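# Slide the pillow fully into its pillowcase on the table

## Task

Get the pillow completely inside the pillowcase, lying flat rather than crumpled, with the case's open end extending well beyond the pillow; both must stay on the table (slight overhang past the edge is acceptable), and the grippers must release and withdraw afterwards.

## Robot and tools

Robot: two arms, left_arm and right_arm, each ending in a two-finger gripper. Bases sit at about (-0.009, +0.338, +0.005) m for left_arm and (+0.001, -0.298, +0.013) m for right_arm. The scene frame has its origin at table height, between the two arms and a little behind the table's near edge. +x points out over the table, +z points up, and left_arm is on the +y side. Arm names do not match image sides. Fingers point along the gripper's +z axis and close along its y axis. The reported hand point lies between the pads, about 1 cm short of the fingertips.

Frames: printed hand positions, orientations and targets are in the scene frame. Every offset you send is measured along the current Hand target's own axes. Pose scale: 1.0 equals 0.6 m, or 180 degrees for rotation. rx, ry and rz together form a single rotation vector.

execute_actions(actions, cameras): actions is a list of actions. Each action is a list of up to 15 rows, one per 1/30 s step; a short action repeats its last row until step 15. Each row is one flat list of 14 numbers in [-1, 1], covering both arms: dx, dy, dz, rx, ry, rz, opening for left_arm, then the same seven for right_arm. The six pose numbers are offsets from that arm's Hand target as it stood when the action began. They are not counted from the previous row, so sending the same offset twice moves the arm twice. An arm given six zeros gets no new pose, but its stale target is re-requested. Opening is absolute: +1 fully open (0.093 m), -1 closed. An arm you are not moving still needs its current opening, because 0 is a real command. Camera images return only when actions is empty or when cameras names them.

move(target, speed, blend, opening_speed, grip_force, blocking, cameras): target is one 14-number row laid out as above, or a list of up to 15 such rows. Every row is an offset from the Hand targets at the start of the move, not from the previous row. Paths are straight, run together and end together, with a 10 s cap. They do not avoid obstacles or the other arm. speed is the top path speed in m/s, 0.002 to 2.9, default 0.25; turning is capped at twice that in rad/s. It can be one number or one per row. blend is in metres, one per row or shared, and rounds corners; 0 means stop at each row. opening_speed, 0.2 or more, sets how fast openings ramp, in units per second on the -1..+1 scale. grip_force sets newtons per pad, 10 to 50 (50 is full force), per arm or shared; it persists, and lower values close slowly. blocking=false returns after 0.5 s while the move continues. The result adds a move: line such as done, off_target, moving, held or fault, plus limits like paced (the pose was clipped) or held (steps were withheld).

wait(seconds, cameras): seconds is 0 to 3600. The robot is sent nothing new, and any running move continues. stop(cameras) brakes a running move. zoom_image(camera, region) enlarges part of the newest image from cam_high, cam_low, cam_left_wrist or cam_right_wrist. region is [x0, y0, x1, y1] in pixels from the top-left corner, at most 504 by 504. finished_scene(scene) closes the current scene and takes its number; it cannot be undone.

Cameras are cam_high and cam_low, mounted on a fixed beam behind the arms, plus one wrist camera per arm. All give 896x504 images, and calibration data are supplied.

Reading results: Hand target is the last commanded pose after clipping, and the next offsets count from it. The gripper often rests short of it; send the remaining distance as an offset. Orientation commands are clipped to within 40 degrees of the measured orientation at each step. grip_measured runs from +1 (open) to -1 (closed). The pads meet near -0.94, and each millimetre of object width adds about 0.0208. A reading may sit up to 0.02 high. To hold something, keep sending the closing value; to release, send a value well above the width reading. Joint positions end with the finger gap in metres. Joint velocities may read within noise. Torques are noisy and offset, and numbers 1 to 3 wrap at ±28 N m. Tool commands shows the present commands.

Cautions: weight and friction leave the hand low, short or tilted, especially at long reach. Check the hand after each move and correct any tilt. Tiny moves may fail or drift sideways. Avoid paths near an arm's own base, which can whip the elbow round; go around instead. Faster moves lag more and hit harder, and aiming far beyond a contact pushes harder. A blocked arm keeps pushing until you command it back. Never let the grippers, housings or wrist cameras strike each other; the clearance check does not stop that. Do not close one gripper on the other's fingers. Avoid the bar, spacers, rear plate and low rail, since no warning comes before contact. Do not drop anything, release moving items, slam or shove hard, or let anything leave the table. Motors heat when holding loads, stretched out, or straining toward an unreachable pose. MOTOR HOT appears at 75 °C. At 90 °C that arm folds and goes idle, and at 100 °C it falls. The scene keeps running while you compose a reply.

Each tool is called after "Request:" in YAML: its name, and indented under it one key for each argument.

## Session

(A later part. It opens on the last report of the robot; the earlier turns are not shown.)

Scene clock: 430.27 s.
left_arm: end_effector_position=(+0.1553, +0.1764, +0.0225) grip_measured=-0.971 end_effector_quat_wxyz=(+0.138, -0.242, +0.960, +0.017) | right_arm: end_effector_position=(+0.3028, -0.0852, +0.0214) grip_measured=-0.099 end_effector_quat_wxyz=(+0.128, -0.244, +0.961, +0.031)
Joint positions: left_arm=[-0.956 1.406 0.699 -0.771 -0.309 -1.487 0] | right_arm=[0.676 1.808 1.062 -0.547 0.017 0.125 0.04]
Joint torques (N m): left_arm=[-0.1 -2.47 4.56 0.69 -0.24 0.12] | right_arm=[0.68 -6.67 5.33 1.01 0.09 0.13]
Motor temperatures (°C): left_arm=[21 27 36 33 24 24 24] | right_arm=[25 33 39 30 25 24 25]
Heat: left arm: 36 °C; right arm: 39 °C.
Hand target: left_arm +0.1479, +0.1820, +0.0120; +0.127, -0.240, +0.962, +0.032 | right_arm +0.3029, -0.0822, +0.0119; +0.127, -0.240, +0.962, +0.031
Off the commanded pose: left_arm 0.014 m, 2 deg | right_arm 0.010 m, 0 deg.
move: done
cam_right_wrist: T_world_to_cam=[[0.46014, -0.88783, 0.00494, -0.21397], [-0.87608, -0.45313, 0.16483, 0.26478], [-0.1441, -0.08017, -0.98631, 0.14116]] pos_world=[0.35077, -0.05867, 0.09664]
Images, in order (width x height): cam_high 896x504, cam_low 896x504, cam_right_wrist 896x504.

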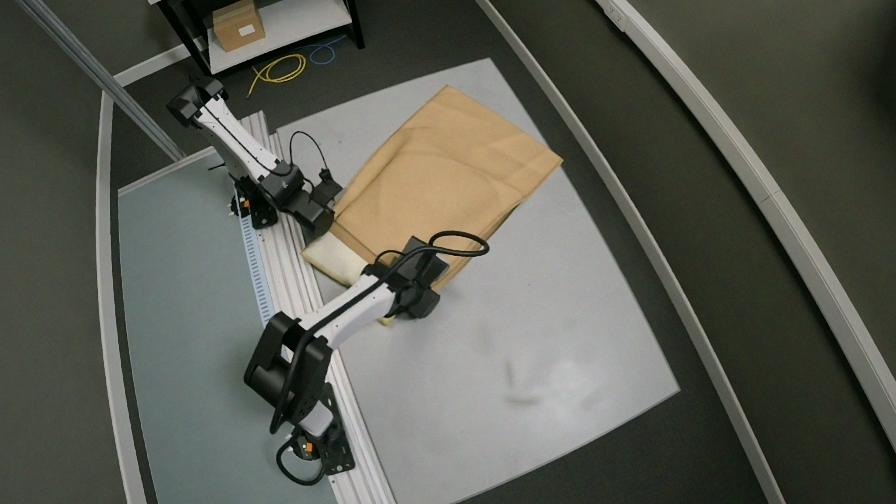

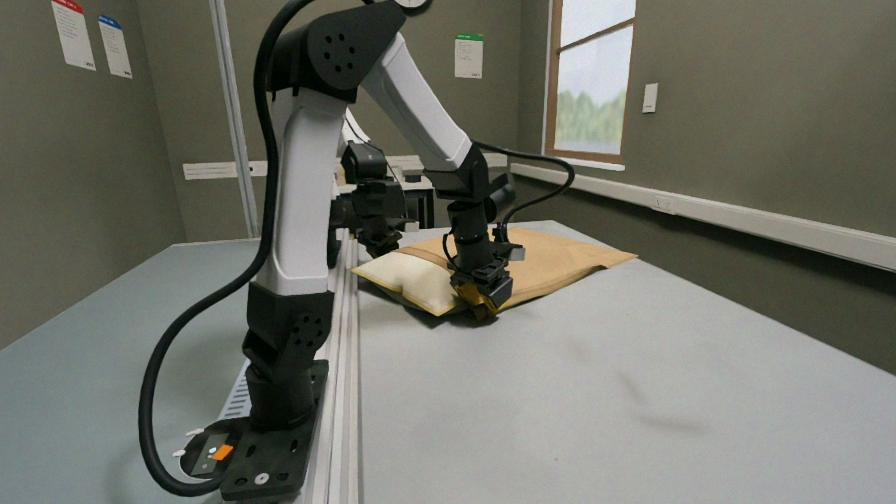

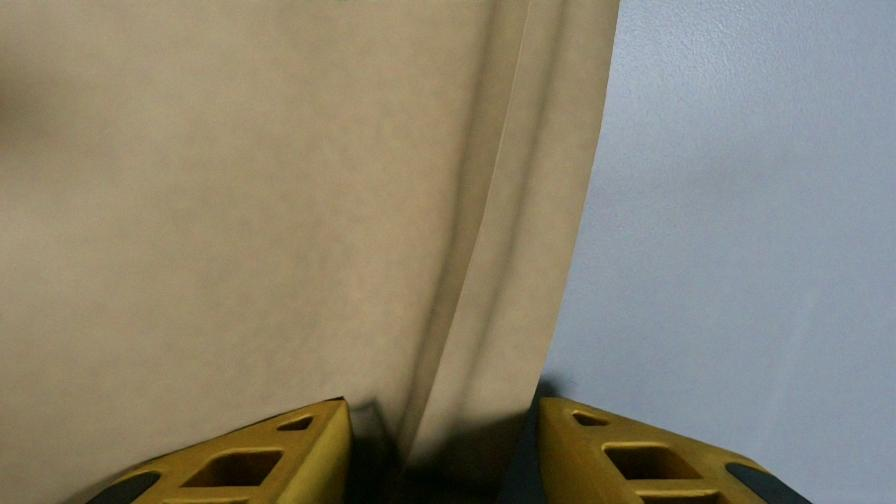

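Request:
move:
  target:
    - [0,0,0,0,0,0,-1, 0,0,0,0,0,0,-1]
    - [-0.0592,0,-0.1567,0,0,0,-1, -0.0592,0,-0.1567,0,0,0,-1]
  speed: [0.1,0.08]
  opening_speed: 1.0
  cameras: ["all"]

Scene clock: 443.50 s.
left_arm: end_effector_position=(+0.1586, +0.1858, +0.1021) grip_measured=-0.971 end_effector_quat_wxyz=(+0.132, -0.242, +0.961, +0.037) | right_arm: end_effector_position=(+0.3072, -0.0785, +0.0901) grip_measured=-0.981 end_effector_quat_wxyz=(+0.105, -0.246, +0.963, +0.024)
Joint positions: left_arm=[-0.932 1.31 0.959 -1.163 -0.309 -1.469 0] | right_arm=[0.679 1.775 1.325 -0.892 0.014 0.125 0]
Joint torques (N m): left_arm=[0.61 -5.35 10.14 0.15 -0.23 0.26] | right_arm=[-0.35 -12.04 9.22 0.46 0.11 0.05]
Heat: left arm: 36 °C; right arm: 38 °C.
Hand target: left_arm +0.1567, +0.1865, +0.1120; +0.127, -0.240, +0.962, +0.032 | right_arm +0.3117, -0.0774, +0.1120; +0.127, -0.240, +0.962, +0.031
Off the commanded pose: left_arm 0.010 m, 1 deg | right_arm 0.022 m, 3 deg.
move: off_target (right_arm)
cam_left_wrist: T_world_to_cam=[[0.44434, -0.89586, 0.0023, 0.09432], [-0.88214, -0.43708, 0.1755, 0.24051], [-0.15621, -0.08001, -0.98448, 0.22728]] pos_world=[0.20576, 0.20781, 0.18132]
cam_right_wrist: T_world_to_cam=[[0.46261, -0.88652, 0.00851, -0.21139], [-0.86721, -0.4505, 0.21214, 0.25347], [-0.18423, -0.10552, -0.9772, 0.21957]] pos_world=[0.35805, -0.05004, 0.1626]

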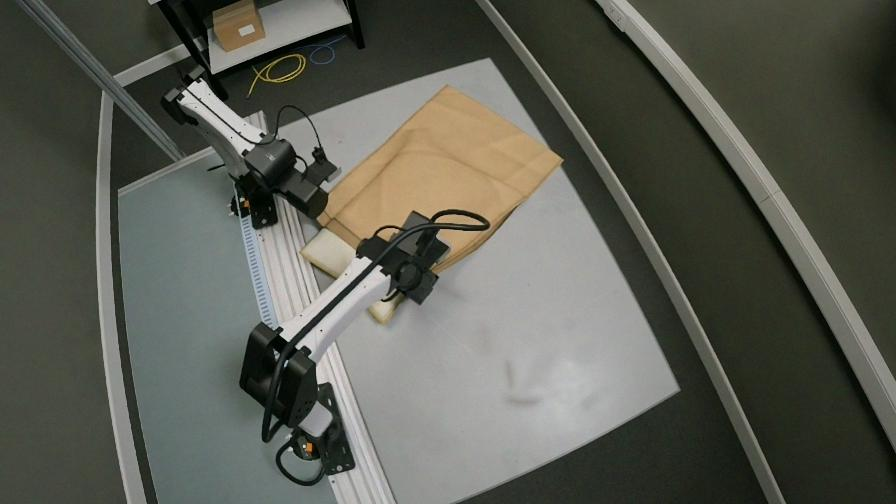

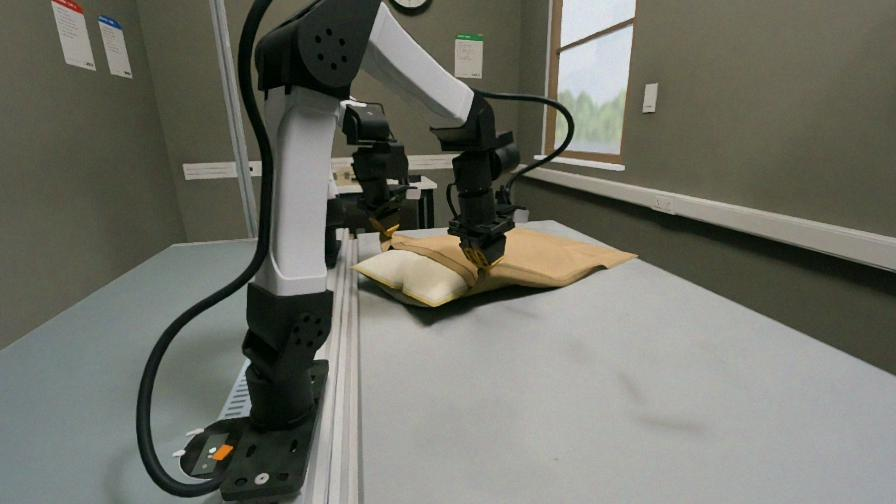

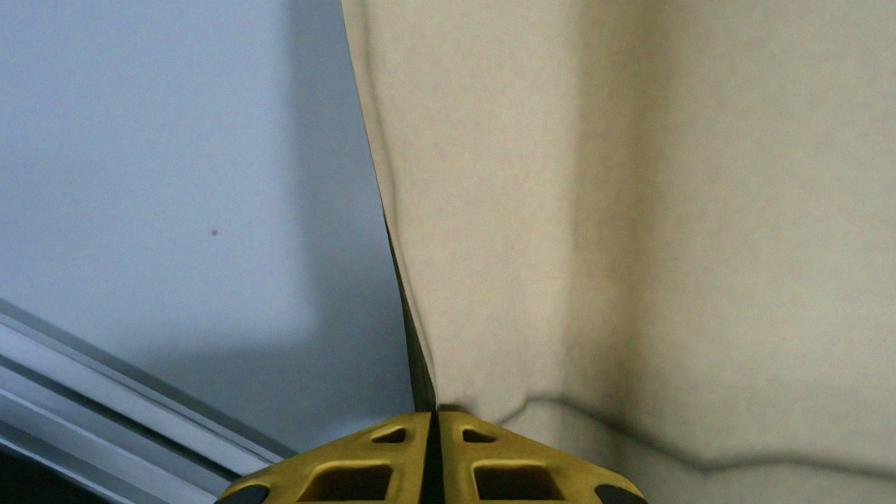

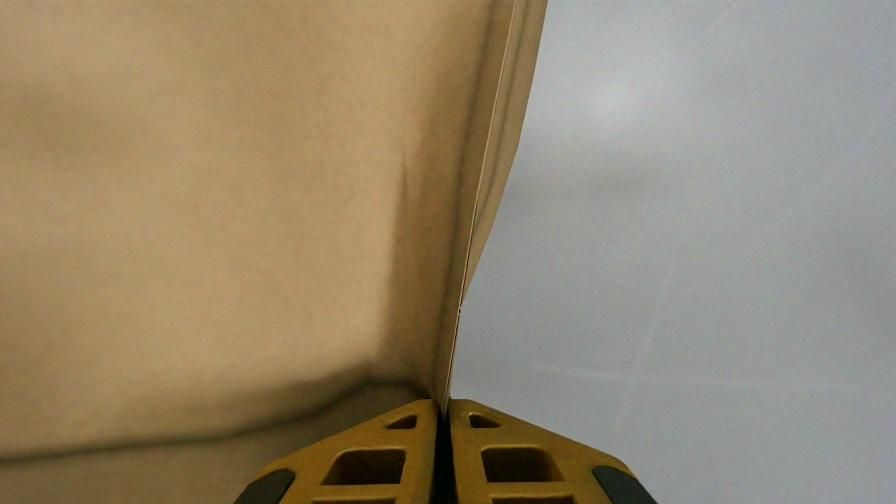

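Request:
move:
  target: [-0.2443,0,-0.397,0,-0.139,0,-1, -0.2443,0,-0.397,0,-0.139,0,-1]
  speed: 0.12
  cameras: ["all"]

Scene clock: 469.83 s.
left_arm: end_effector_position=(+0.2264, +0.2185, +0.3691) grip_measured=-0.971 end_effector_quat_wxyz=(+0.398, -0.170, +0.900, -0.049) | right_arm: end_effector_position=(+0.3729, -0.0355, +0.3705) grip_measured=-0.981 end_effector_quat_wxyz=(+0.323, -0.231, +0.913, +0.093)
Joint positions: left_arm=[-0.894 1.249 1.818 -1.564 -0.698 -1.106 0] | right_arm=[0.668 2.076 2.791 -1.587 0.037 0.111 0]
Joint torques (N m): left_arm=[0.35 -2.14 9.76 1.4 -0.75 0.27] | right_arm=[-0.95 -8.9 7.62 1.52 0.27 -0.14]
Motor temperatures (°C): left_arm=[21 30 43 32 24 24 25] | right_arm=[25 41 41 29 25 24 26]
Heat: left arm: 43 °C; right arm: 41 °C.
Hand target: left_arm +0.2273, +0.2239, +0.3801; +0.332, -0.227, +0.912, +0.083 | right_arm +0.3822, -0.0396, +0.3800; +0.332, -0.228, +0.912, +0.083
Off the commanded pose: left_arm 0.012 m, 18 deg | right_arm 0.014 m, 2 deg.
joint read past its limit (right arm) — joint 4 (wrist pitch), lower limit.
joint sent to its limit (left arm) — joint 4 (wrist pitch), lower limit. The joint targets are off in orientation, not in position.
joint sent to its limit (right arm) — joint 4 (wrist pitch), lower limit. The joint targets still meet the commanded pose.
move: off_target (left_arm, right_arm)
cam_left_wrist: T_world_to_cam=[[0.23494, -0.94835, 0.21317, 0.07398], [-0.89139, -0.29766, -0.3418, 0.43042], [0.38759, -0.10971, -0.91528, 0.36114]] pos_world=[0.22632, 0.2379, 0.46189]
cam_right_wrist: T_world_to_cam=[[0.46696, -0.88385, -0.02767, -0.19415], [-0.85884, -0.44585, -0.25222, 0.4395], [0.21059, 0.14154, -0.96727, 0.36802]] pos_world=[0.39062, -0.02774, 0.46146]

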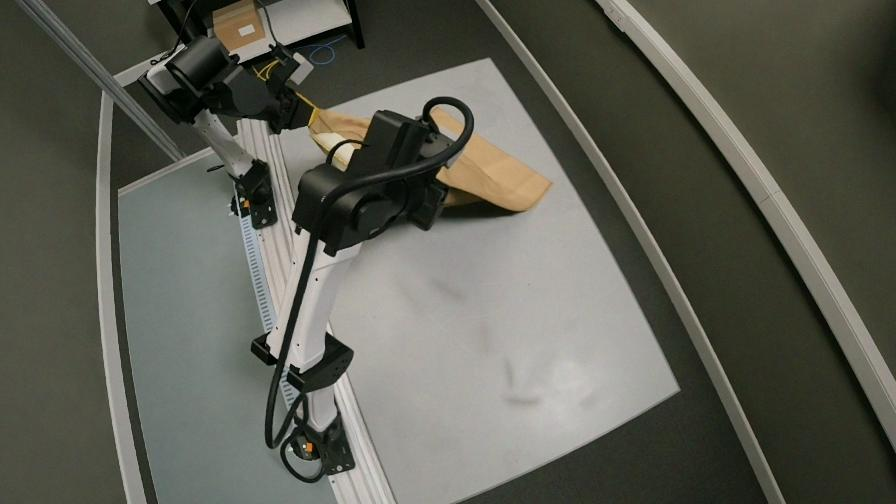

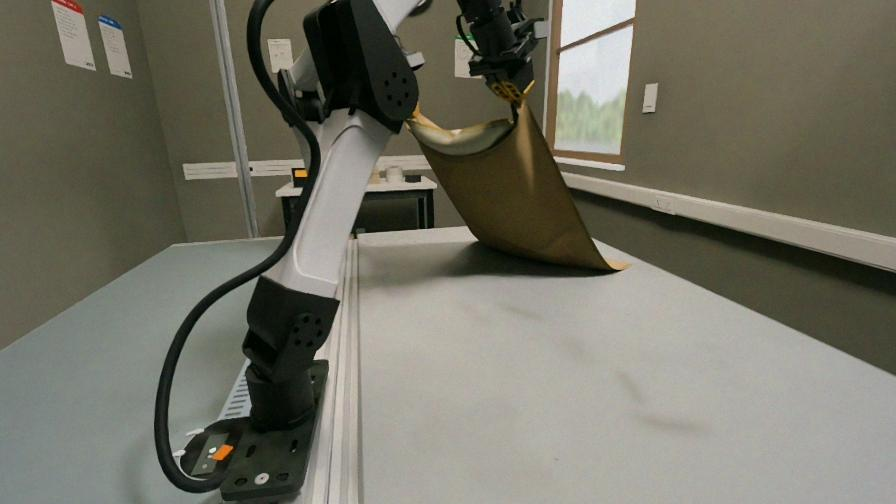

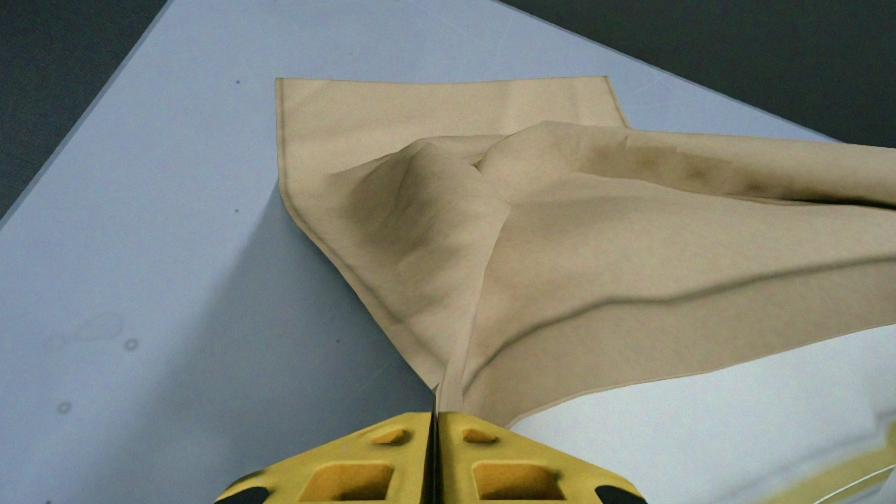

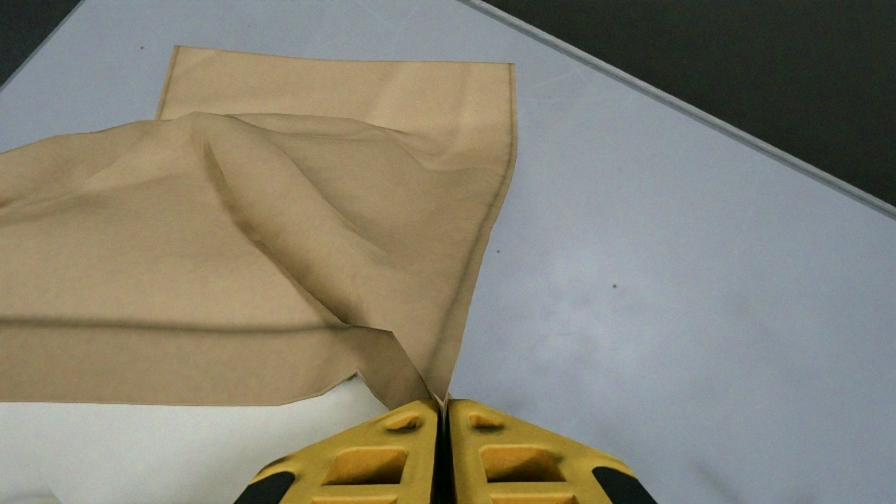

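Request:
move:
  target: [-0.0822,0,-0.1483,0.141,-0.108,0.1186,-1, -0.0733,0.0133,-0.156,0,-0.111,0,-1]
  speed: 0.12
  cameras: ["all"]

Scene clock: 532.03 s.
left_arm: end_effector_position=(+0.2106, +0.2100, +0.4680) grip_measured=-0.971 end_effector_quat_wxyz=(+0.512, +0.059, +0.856, -0.044) | right_arm: end_effector_position=(+0.3614, -0.0402, +0.4393) grip_measured=-0.981 end_effector_quat_wxyz=(+0.429, -0.217, +0.870, +0.106)
Joint positions: left_arm=[-1.081 1.28 2.165 -1.584 -0.842 -0.581 0] | right_arm=[0.701 1.986 2.836 -1.496 0.114 0.111 0]
Joint torques (N m): left_arm=[-0.5 -1.39 8.08 2 -0.68 0.27] | right_arm=[0.46 -12.25 6.99 2.09 0.25 -0.12]
Motor temperatures (°C): left_arm=[21 27 46 34 25 24 25] | right_arm=[25 42 40 35 25 24 26]
Heat: left arm: 46 °C; right arm: 42 °C.
Hand target: left_arm +0.2102, +0.2147, +0.4799; +0.500, +0.038, +0.865, -0.021 | right_arm +0.3550, -0.0450, +0.4799; +0.485, -0.210, +0.840, +0.121
Off the commanded pose: left_arm 0.013 m, 4 deg | right_arm 0.041 m, 8 deg.
joint read past its limit (left arm) — joint 4 (wrist pitch), lower limit.
joint sent to its limit (left arm) — joint 4 (wrist pitch), lower limit. The joint targets are off in orientation, not in position.
move: off_target (left_arm, right_arm)
cam_left_wrist: T_world_to_cam=[[-0.17606, -0.98437, -0.00324, 0.244], [-0.79665, 0.14442, -0.58694, 0.4495], [0.57823, -0.10076, -0.80963, 0.36539]] pos_world=[0.18977, 0.21209, 0.56045]
cam_right_wrist: T_world_to_cam=[[0.45504, -0.89043, -0.00873, -0.19524], [-0.78879, -0.39851, -0.46797, 0.51618], [0.41321, 0.21983, -0.8837, 0.33098]] pos_world=[0.35924, -0.0409, 0.53233]

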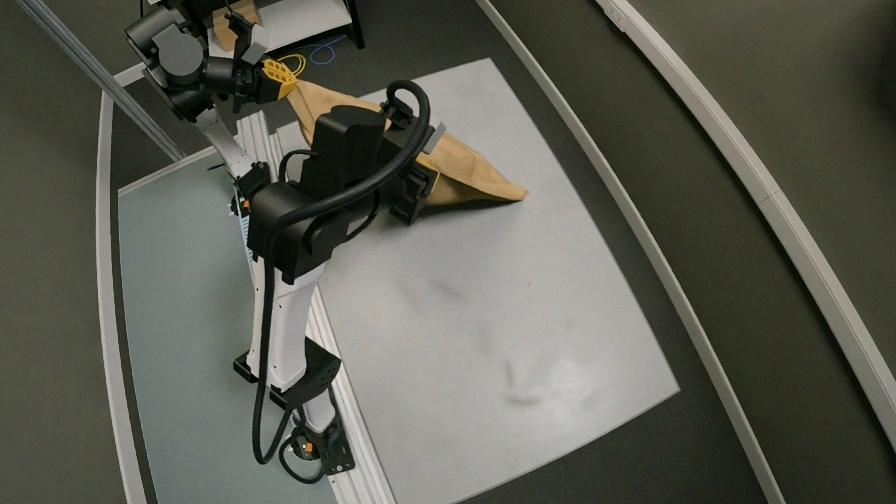

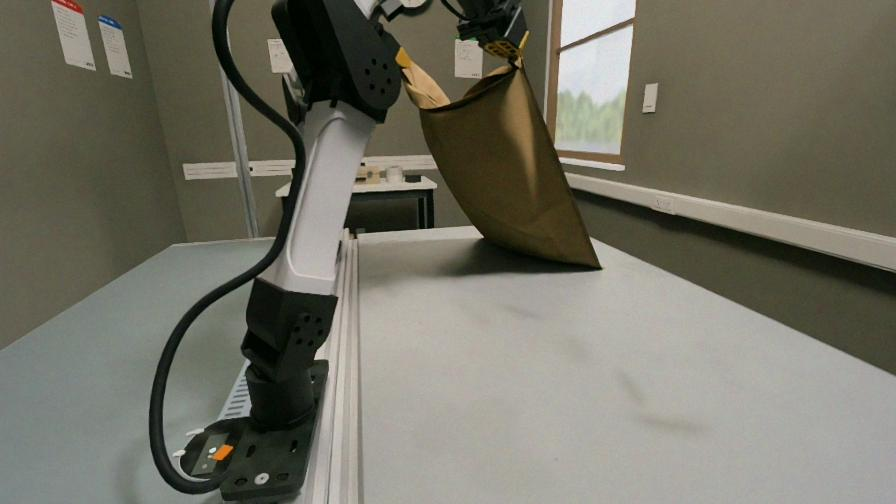

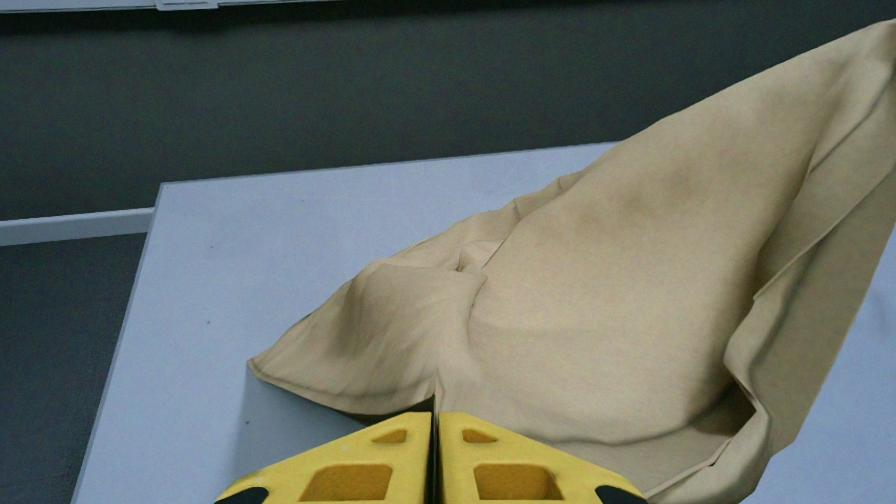

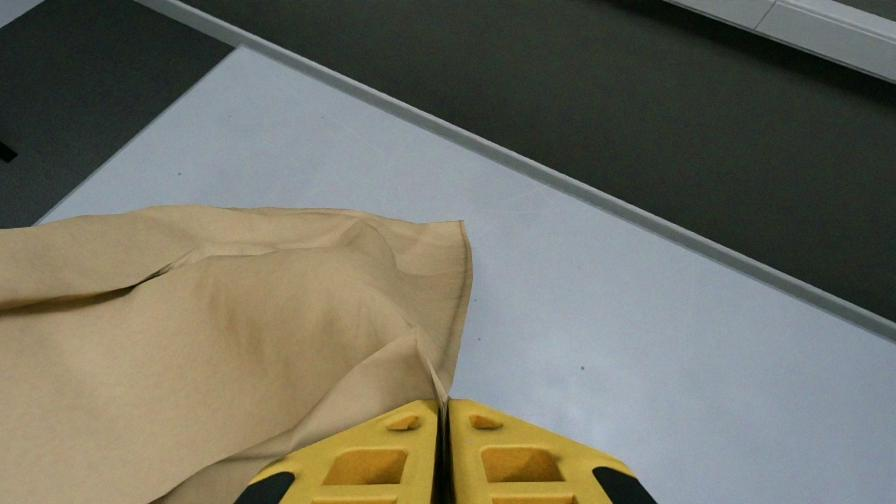

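Request:
move:
  target:
    - [0.4108,-0.1873,0.0548,-0.0427,0.1107,-0.036,-1, 0.42,-0.0723,0.039,-0.0257,0.1109,-0.0215,-1]
    - [0.7202,-0.2662,0.1855,-0.0694,0.2477,-0.0906,-1, 0.738,-0.1112,0.1552,-0.0347,0.2495,-0.0453,-1]
  speed: 0.13
  blend: 0.05
  cameras: ["all"]

Scene clock: 631.67 s.
left_arm: end_effector_position=(+0.0800, +0.0646, +0.0592) grip_measured=-0.971 end_effector_quat_wxyz=(+0.138, -0.134, +0.981, +0.008) | right_arm: end_effector_position=(+0.2583, -0.1670, +0.0543) grip_measured=-0.981 end_effector_quat_wxyz=(+0.122, -0.321, +0.938, +0.049)
Joint positions: left_arm=[-1.404 1.66 1.09 -1.007 -0.322 -1.727 0] | right_arm=[0.465 1.464 0.828 -0.67 -0.099 -0.235 0]
Joint torques (N m): left_arm=[0.44 -5.33 5.48 0.58 -0.23 0.25] | right_arm=[-0.65 -4.49 5.98 0.88 0.1 -0.11]
Motor temperatures (°C): left_arm=[21 27 43 38 25 23 25] | right_arm=[25 49 38 41 25 24 27]
Heat: left arm: 43 °C; right arm: 49 °C.
Hand target: left_arm +0.0771, +0.0667, +0.0498; +0.129, -0.130, +0.983, +0.018 | right_arm +0.2622, -0.1702, +0.0500; +0.123, -0.323, +0.937, +0.042
Off the commanded pose: left_arm 0.010 m, 2 deg | right_arm 0.007 m, 1 deg.
move: done
cam_left_wrist: T_world_to_cam=[[0.23207, -0.97225, 0.02969, 0.04113], [-0.95903, -0.2236, 0.17398, 0.11826], [-0.16251, -0.06885, -0.9843, 0.16271]] pos_world=[0.13031, 0.07763, 0.13836]
cam_right_wrist: T_world_to_cam=[[0.60046, -0.79958, -0.0115, -0.28687], [-0.78739, -0.59369, 0.16598, 0.13679], [-0.13954, -0.0906, -0.98606, 0.15765]] pos_world=[0.30196, -0.13388, 0.12945]

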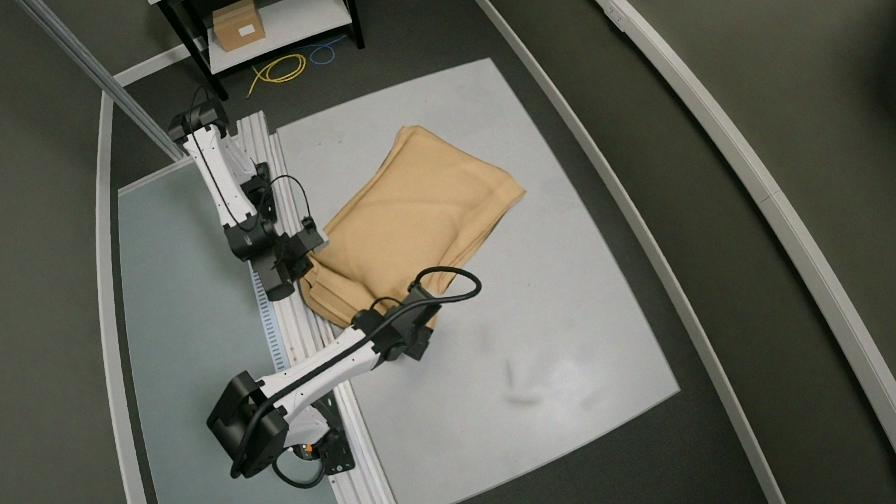

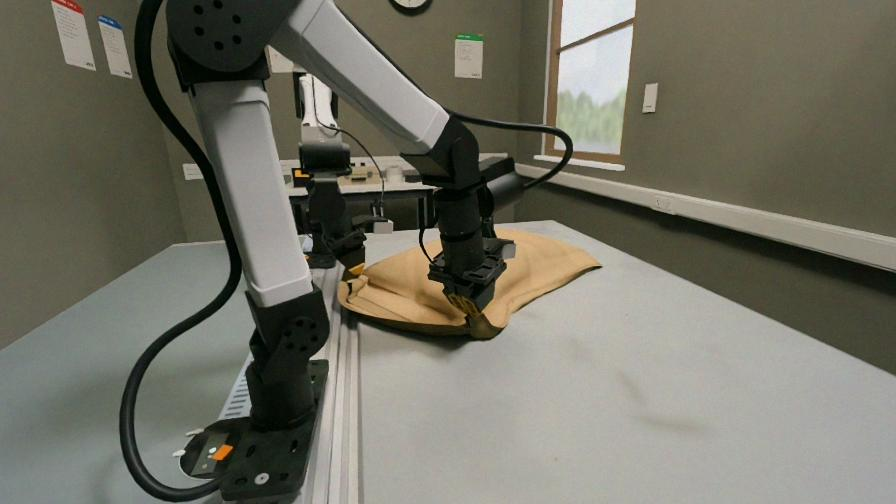

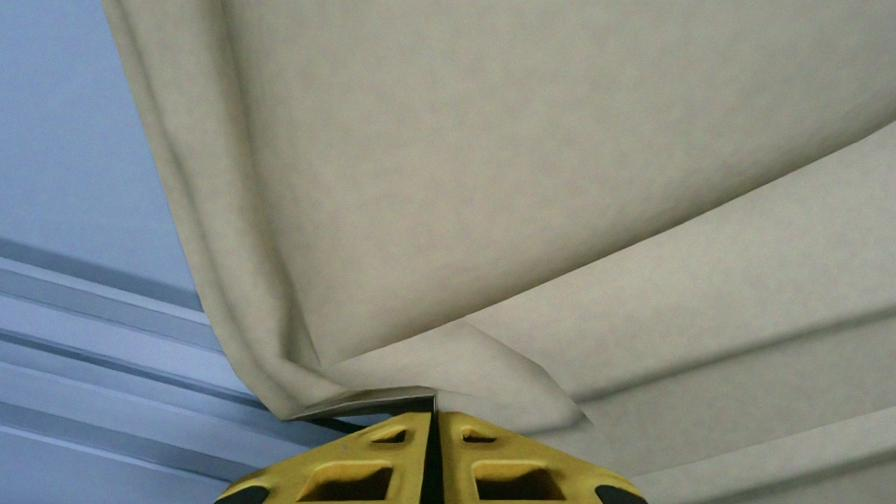

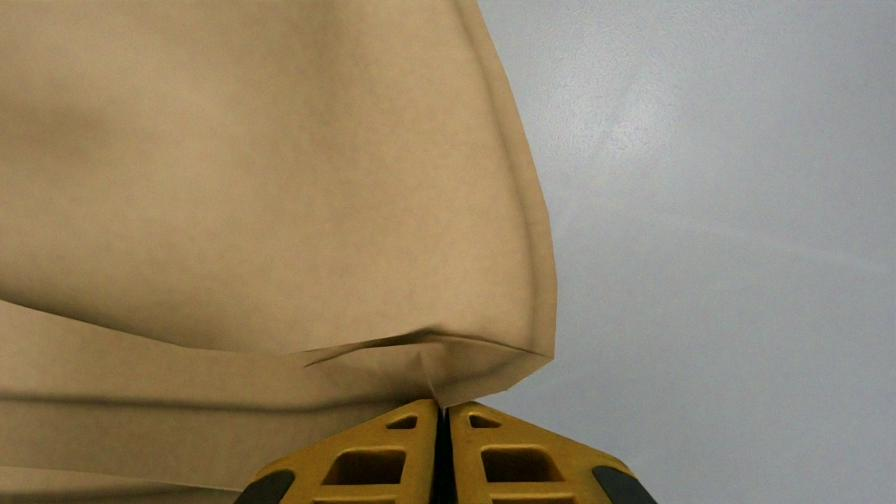

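Request:
move:
  target:
    - [0.0272,-0.0062,0.041,0,0,0,-1, 0.0283,0,0.0407,0,0,0,-1]
    - [0.0272,-0.0062,0.041,0,0,0,-0.2, 0.0283,0,0.0407,0,0,0,-0.2]
    - [0.0,0,-0.16,0,0,0,-0.2, 0.0,0,-0.16,0,0,0,-0.2]
  speed: [0.08,0.05,0.1]
  opening_speed: 0.8
  cameras: ["all"]

Scene clock: 664.63 s.
left_arm: end_effector_position=(+0.0586, +0.0622, +0.1319) grip_measured=-0.202 end_effector_quat_wxyz=(+0.139, -0.127, +0.982, +0.030) | right_arm: end_effector_position=(+0.2382, -0.1848, +0.1297) grip_measured=-0.202 end_effector_quat_wxyz=(+0.105, -0.320, +0.941, +0.043)
Joint positions: left_arm=[-1.492 1.655 1.374 -1.367 -0.319 -1.813 0.036] | right_arm=[0.427 1.322 1.027 -1.051 -0.099 -0.272 0.036]
Joint torques (N m): left_arm=[-0.77 -8.42 9.84 -0.03 -0.2 0.12] | right_arm=[-0.62 -6.41 9.14 0.53 0 -0.15]
Motor temperatures (°C): left_arm=[21 30 40 33 25 23 25] | right_arm=[25 41 38 34 25 24 27]
Heat: left arm: 40 °C; right arm: 41 °C.
Hand target: left_arm +0.0532, +0.0600, +0.1426; +0.129, -0.130, +0.983, +0.018 | right_arm +0.2427, -0.1855, +0.1428; +0.123, -0.323, +0.937, +0.042
Off the commanded pose: left_arm 0.012 m, 2 deg | right_arm 0.014 m, 2 deg.
move: off_target (left_arm, right_arm); target 2's new opening was sent with left_arm's hand 0.011 m and 1 deg from that target
cam_left_wrist: T_world_to_cam=[[0.22515, -0.97421, -0.01501, 0.04801], [-0.95996, -0.22444, 0.16761, 0.08537], [-0.16666, -0.02333, -0.98574, 0.22834]] pos_world=[0.1092, 0.07126, 0.2115]
cam_right_wrist: T_world_to_cam=[[0.59735, -0.8019, -0.01163, -0.28781], [-0.78407, -0.58699, 0.20168, 0.09365], [-0.16855, -0.11136, -0.97938, 0.22979]] pos_world=[0.28409, -0.15024, 0.20282]

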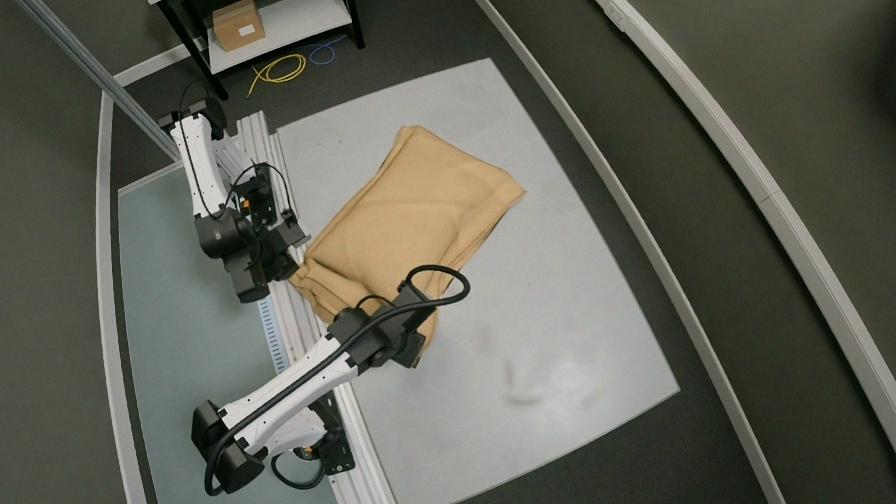

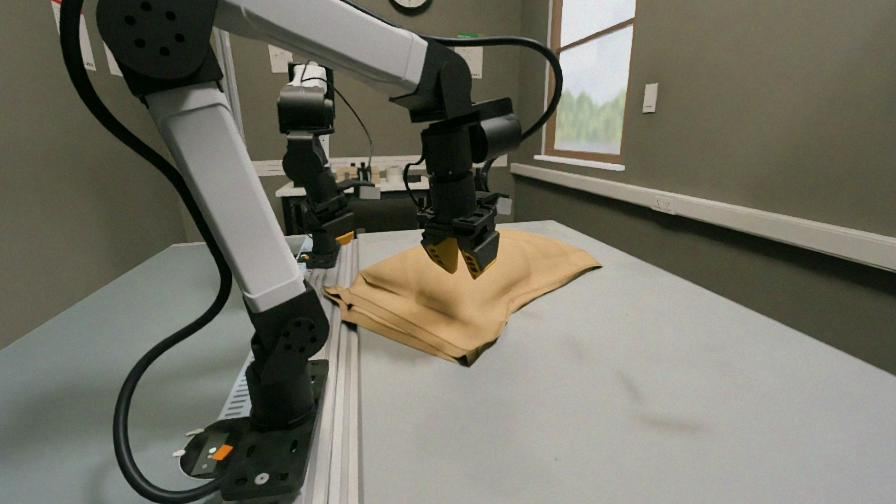

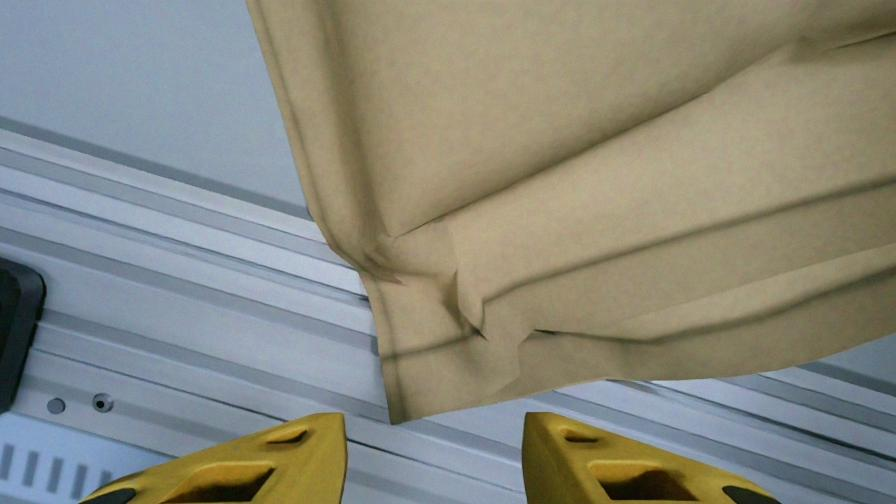

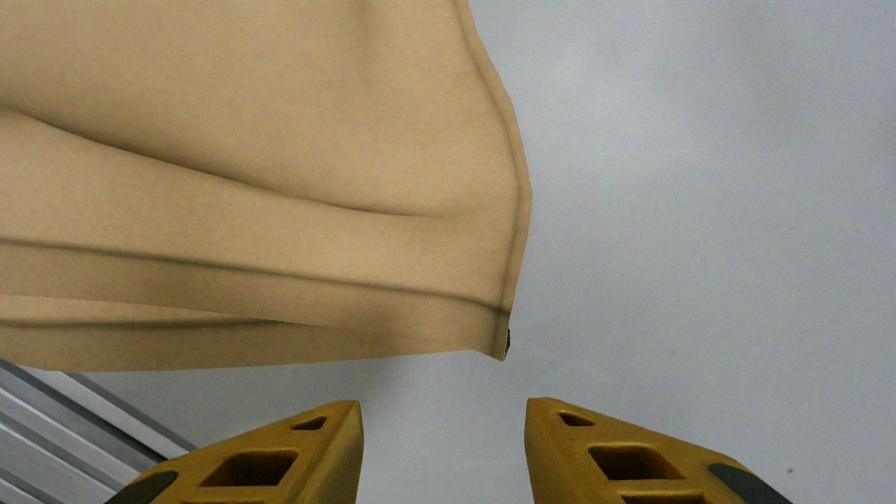

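Request:
move:
  target: [-0.451,0.4838,-0.2017,0,0,0,-0.2, 0.2278,-0.2638,-0.2973,0,0,0,-0.2]
  speed: 0.35
  cameras: ["all"]

Request:
zoom_image:
  camera: "cam_high"
  region: [270, 100, 550, 380]

Request:
zoom_image:
  camera: "cam_low"
  region: [300, 200, 630, 380]

Scene clock: 693.87 s.
left_arm: end_effector_position=(+0.2047, +0.4020, +0.3258) grip_measured=-0.202 end_effector_quat_wxyz=(+0.262, -0.131, +0.955, +0.052) | right_arm: end_effector_position=(+0.1981, -0.4177, +0.2751) grip_measured=-0.202 end_effector_quat_wxyz=(+0.175, -0.302, +0.935, -0.063)
Joint positions: left_arm=[0.406 1.108 1.678 -1.558 0.035 0.068 0.036] | right_arm=[-0.705 1.283 1.542 -1.56 -0.264 -1.344 0.036]
Joint torques (N m): left_arm=[0.85 -1.65 7.82 1.53 0.03 0.23] | right_arm=[-0.54 -2.36 8.18 0.59 -0.19 -0.12]
Motor temperatures (°C): left_arm=[21 33 45 32 25 23 24] | right_arm=[25 38 41 32 25 24 26]
Heat: left arm: 45 °C; right arm: 41 °C.
Hand target: left_arm +0.2002, +0.3999, +0.3297; +0.129, -0.130, +0.983, +0.018 | right_arm +0.1998, -0.4198, +0.2799; +0.123, -0.323, +0.937, +0.042
Off the commanded pose: left_arm 0.006 m, 16 deg | right_arm 0.006 m, 14 deg.
joint sent to its limit (left arm) — joint 4 (wrist pitch), lower limit. The joint targets are off in orientation, not in position.
joint sent to its limit (right arm) — joint 4 (wrist pitch), lower limit. The joint targets are off in orientation, not in position.
move: off_target (left_arm, right_arm)
cam_left_wrist: T_world_to_cam=[[0.24329, -0.96943, -0.032, 0.34899], [-0.96695, -0.23981, -0.08657, 0.35987], [0.07624, 0.05201, -0.99573, 0.37495]] pos_world=[0.23449, 0.40513, 0.41568]
cam_right_wrist: T_world_to_cam=[[0.52715, -0.81961, 0.22442, -0.50739], [-0.84962, -0.51344, 0.12057, -0.03773], [0.01641, -0.25423, -0.96701, 0.23978]] pos_world=[0.23148, -0.37428, 0.35029]

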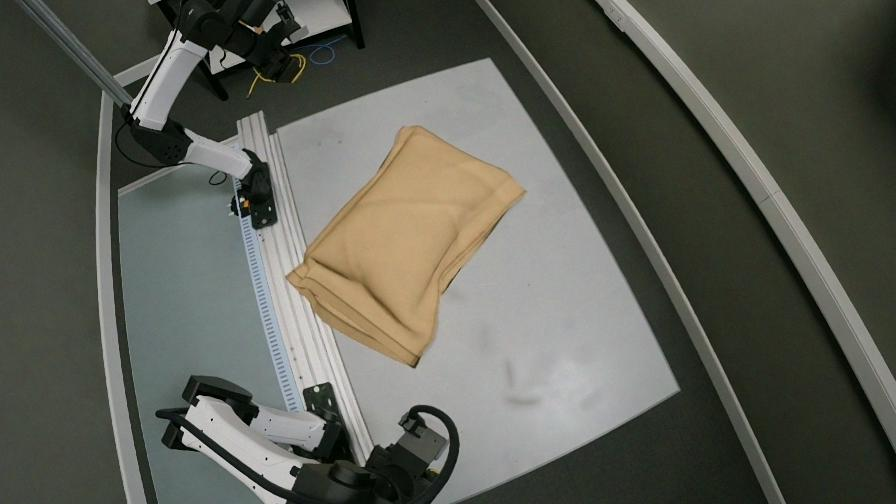

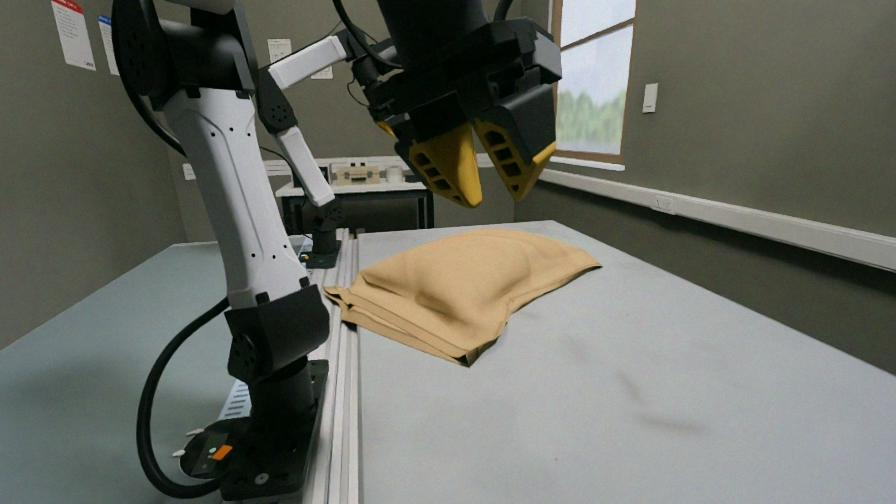

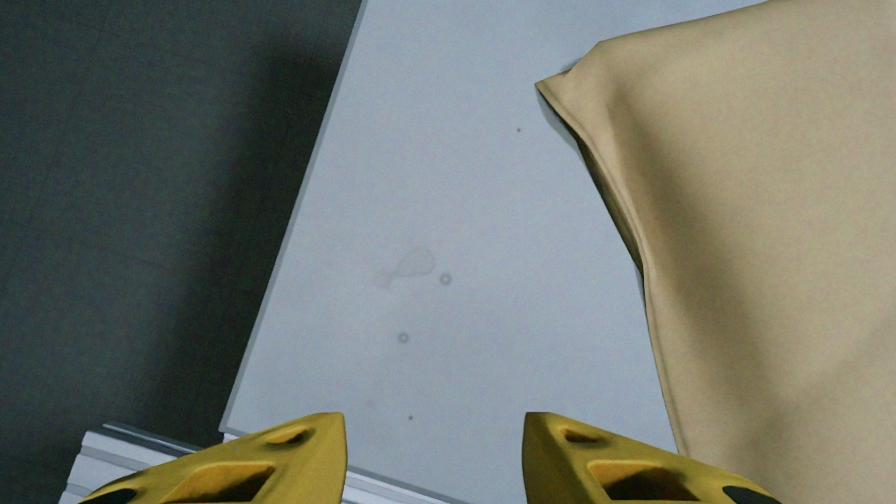

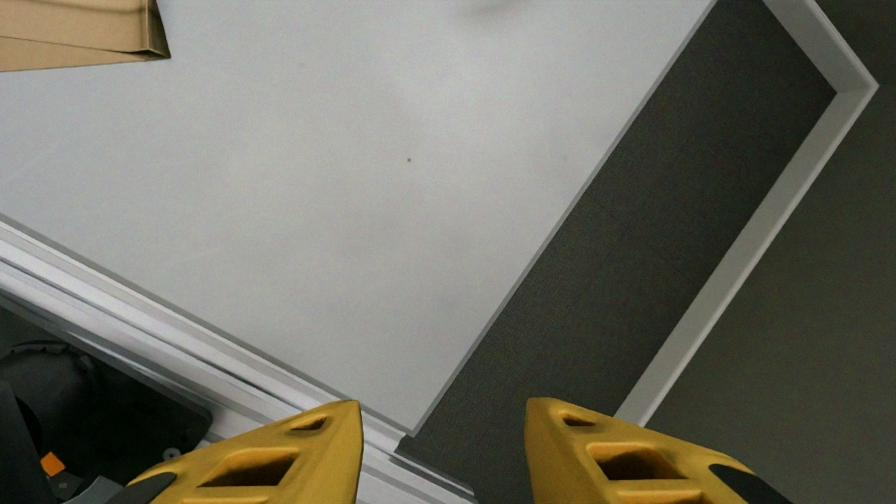

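Scaled by 1.800 from the camera's image (finer frame: 1280x720).

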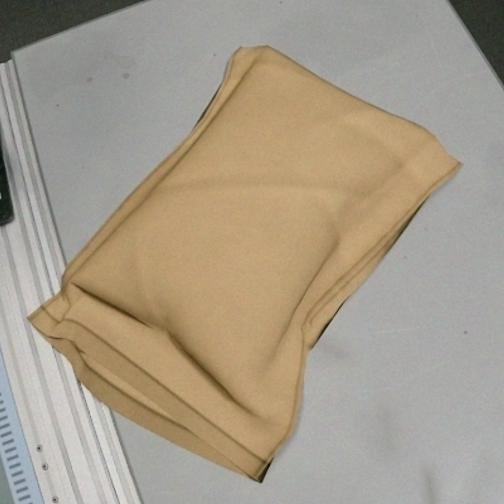

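Scaled by 1.527 from the camera's image (finer frame: 1280x720).

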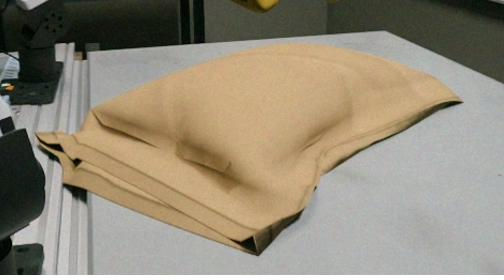

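Request:
finished_scene:
  scene: 1

The scene is finished: the task was done.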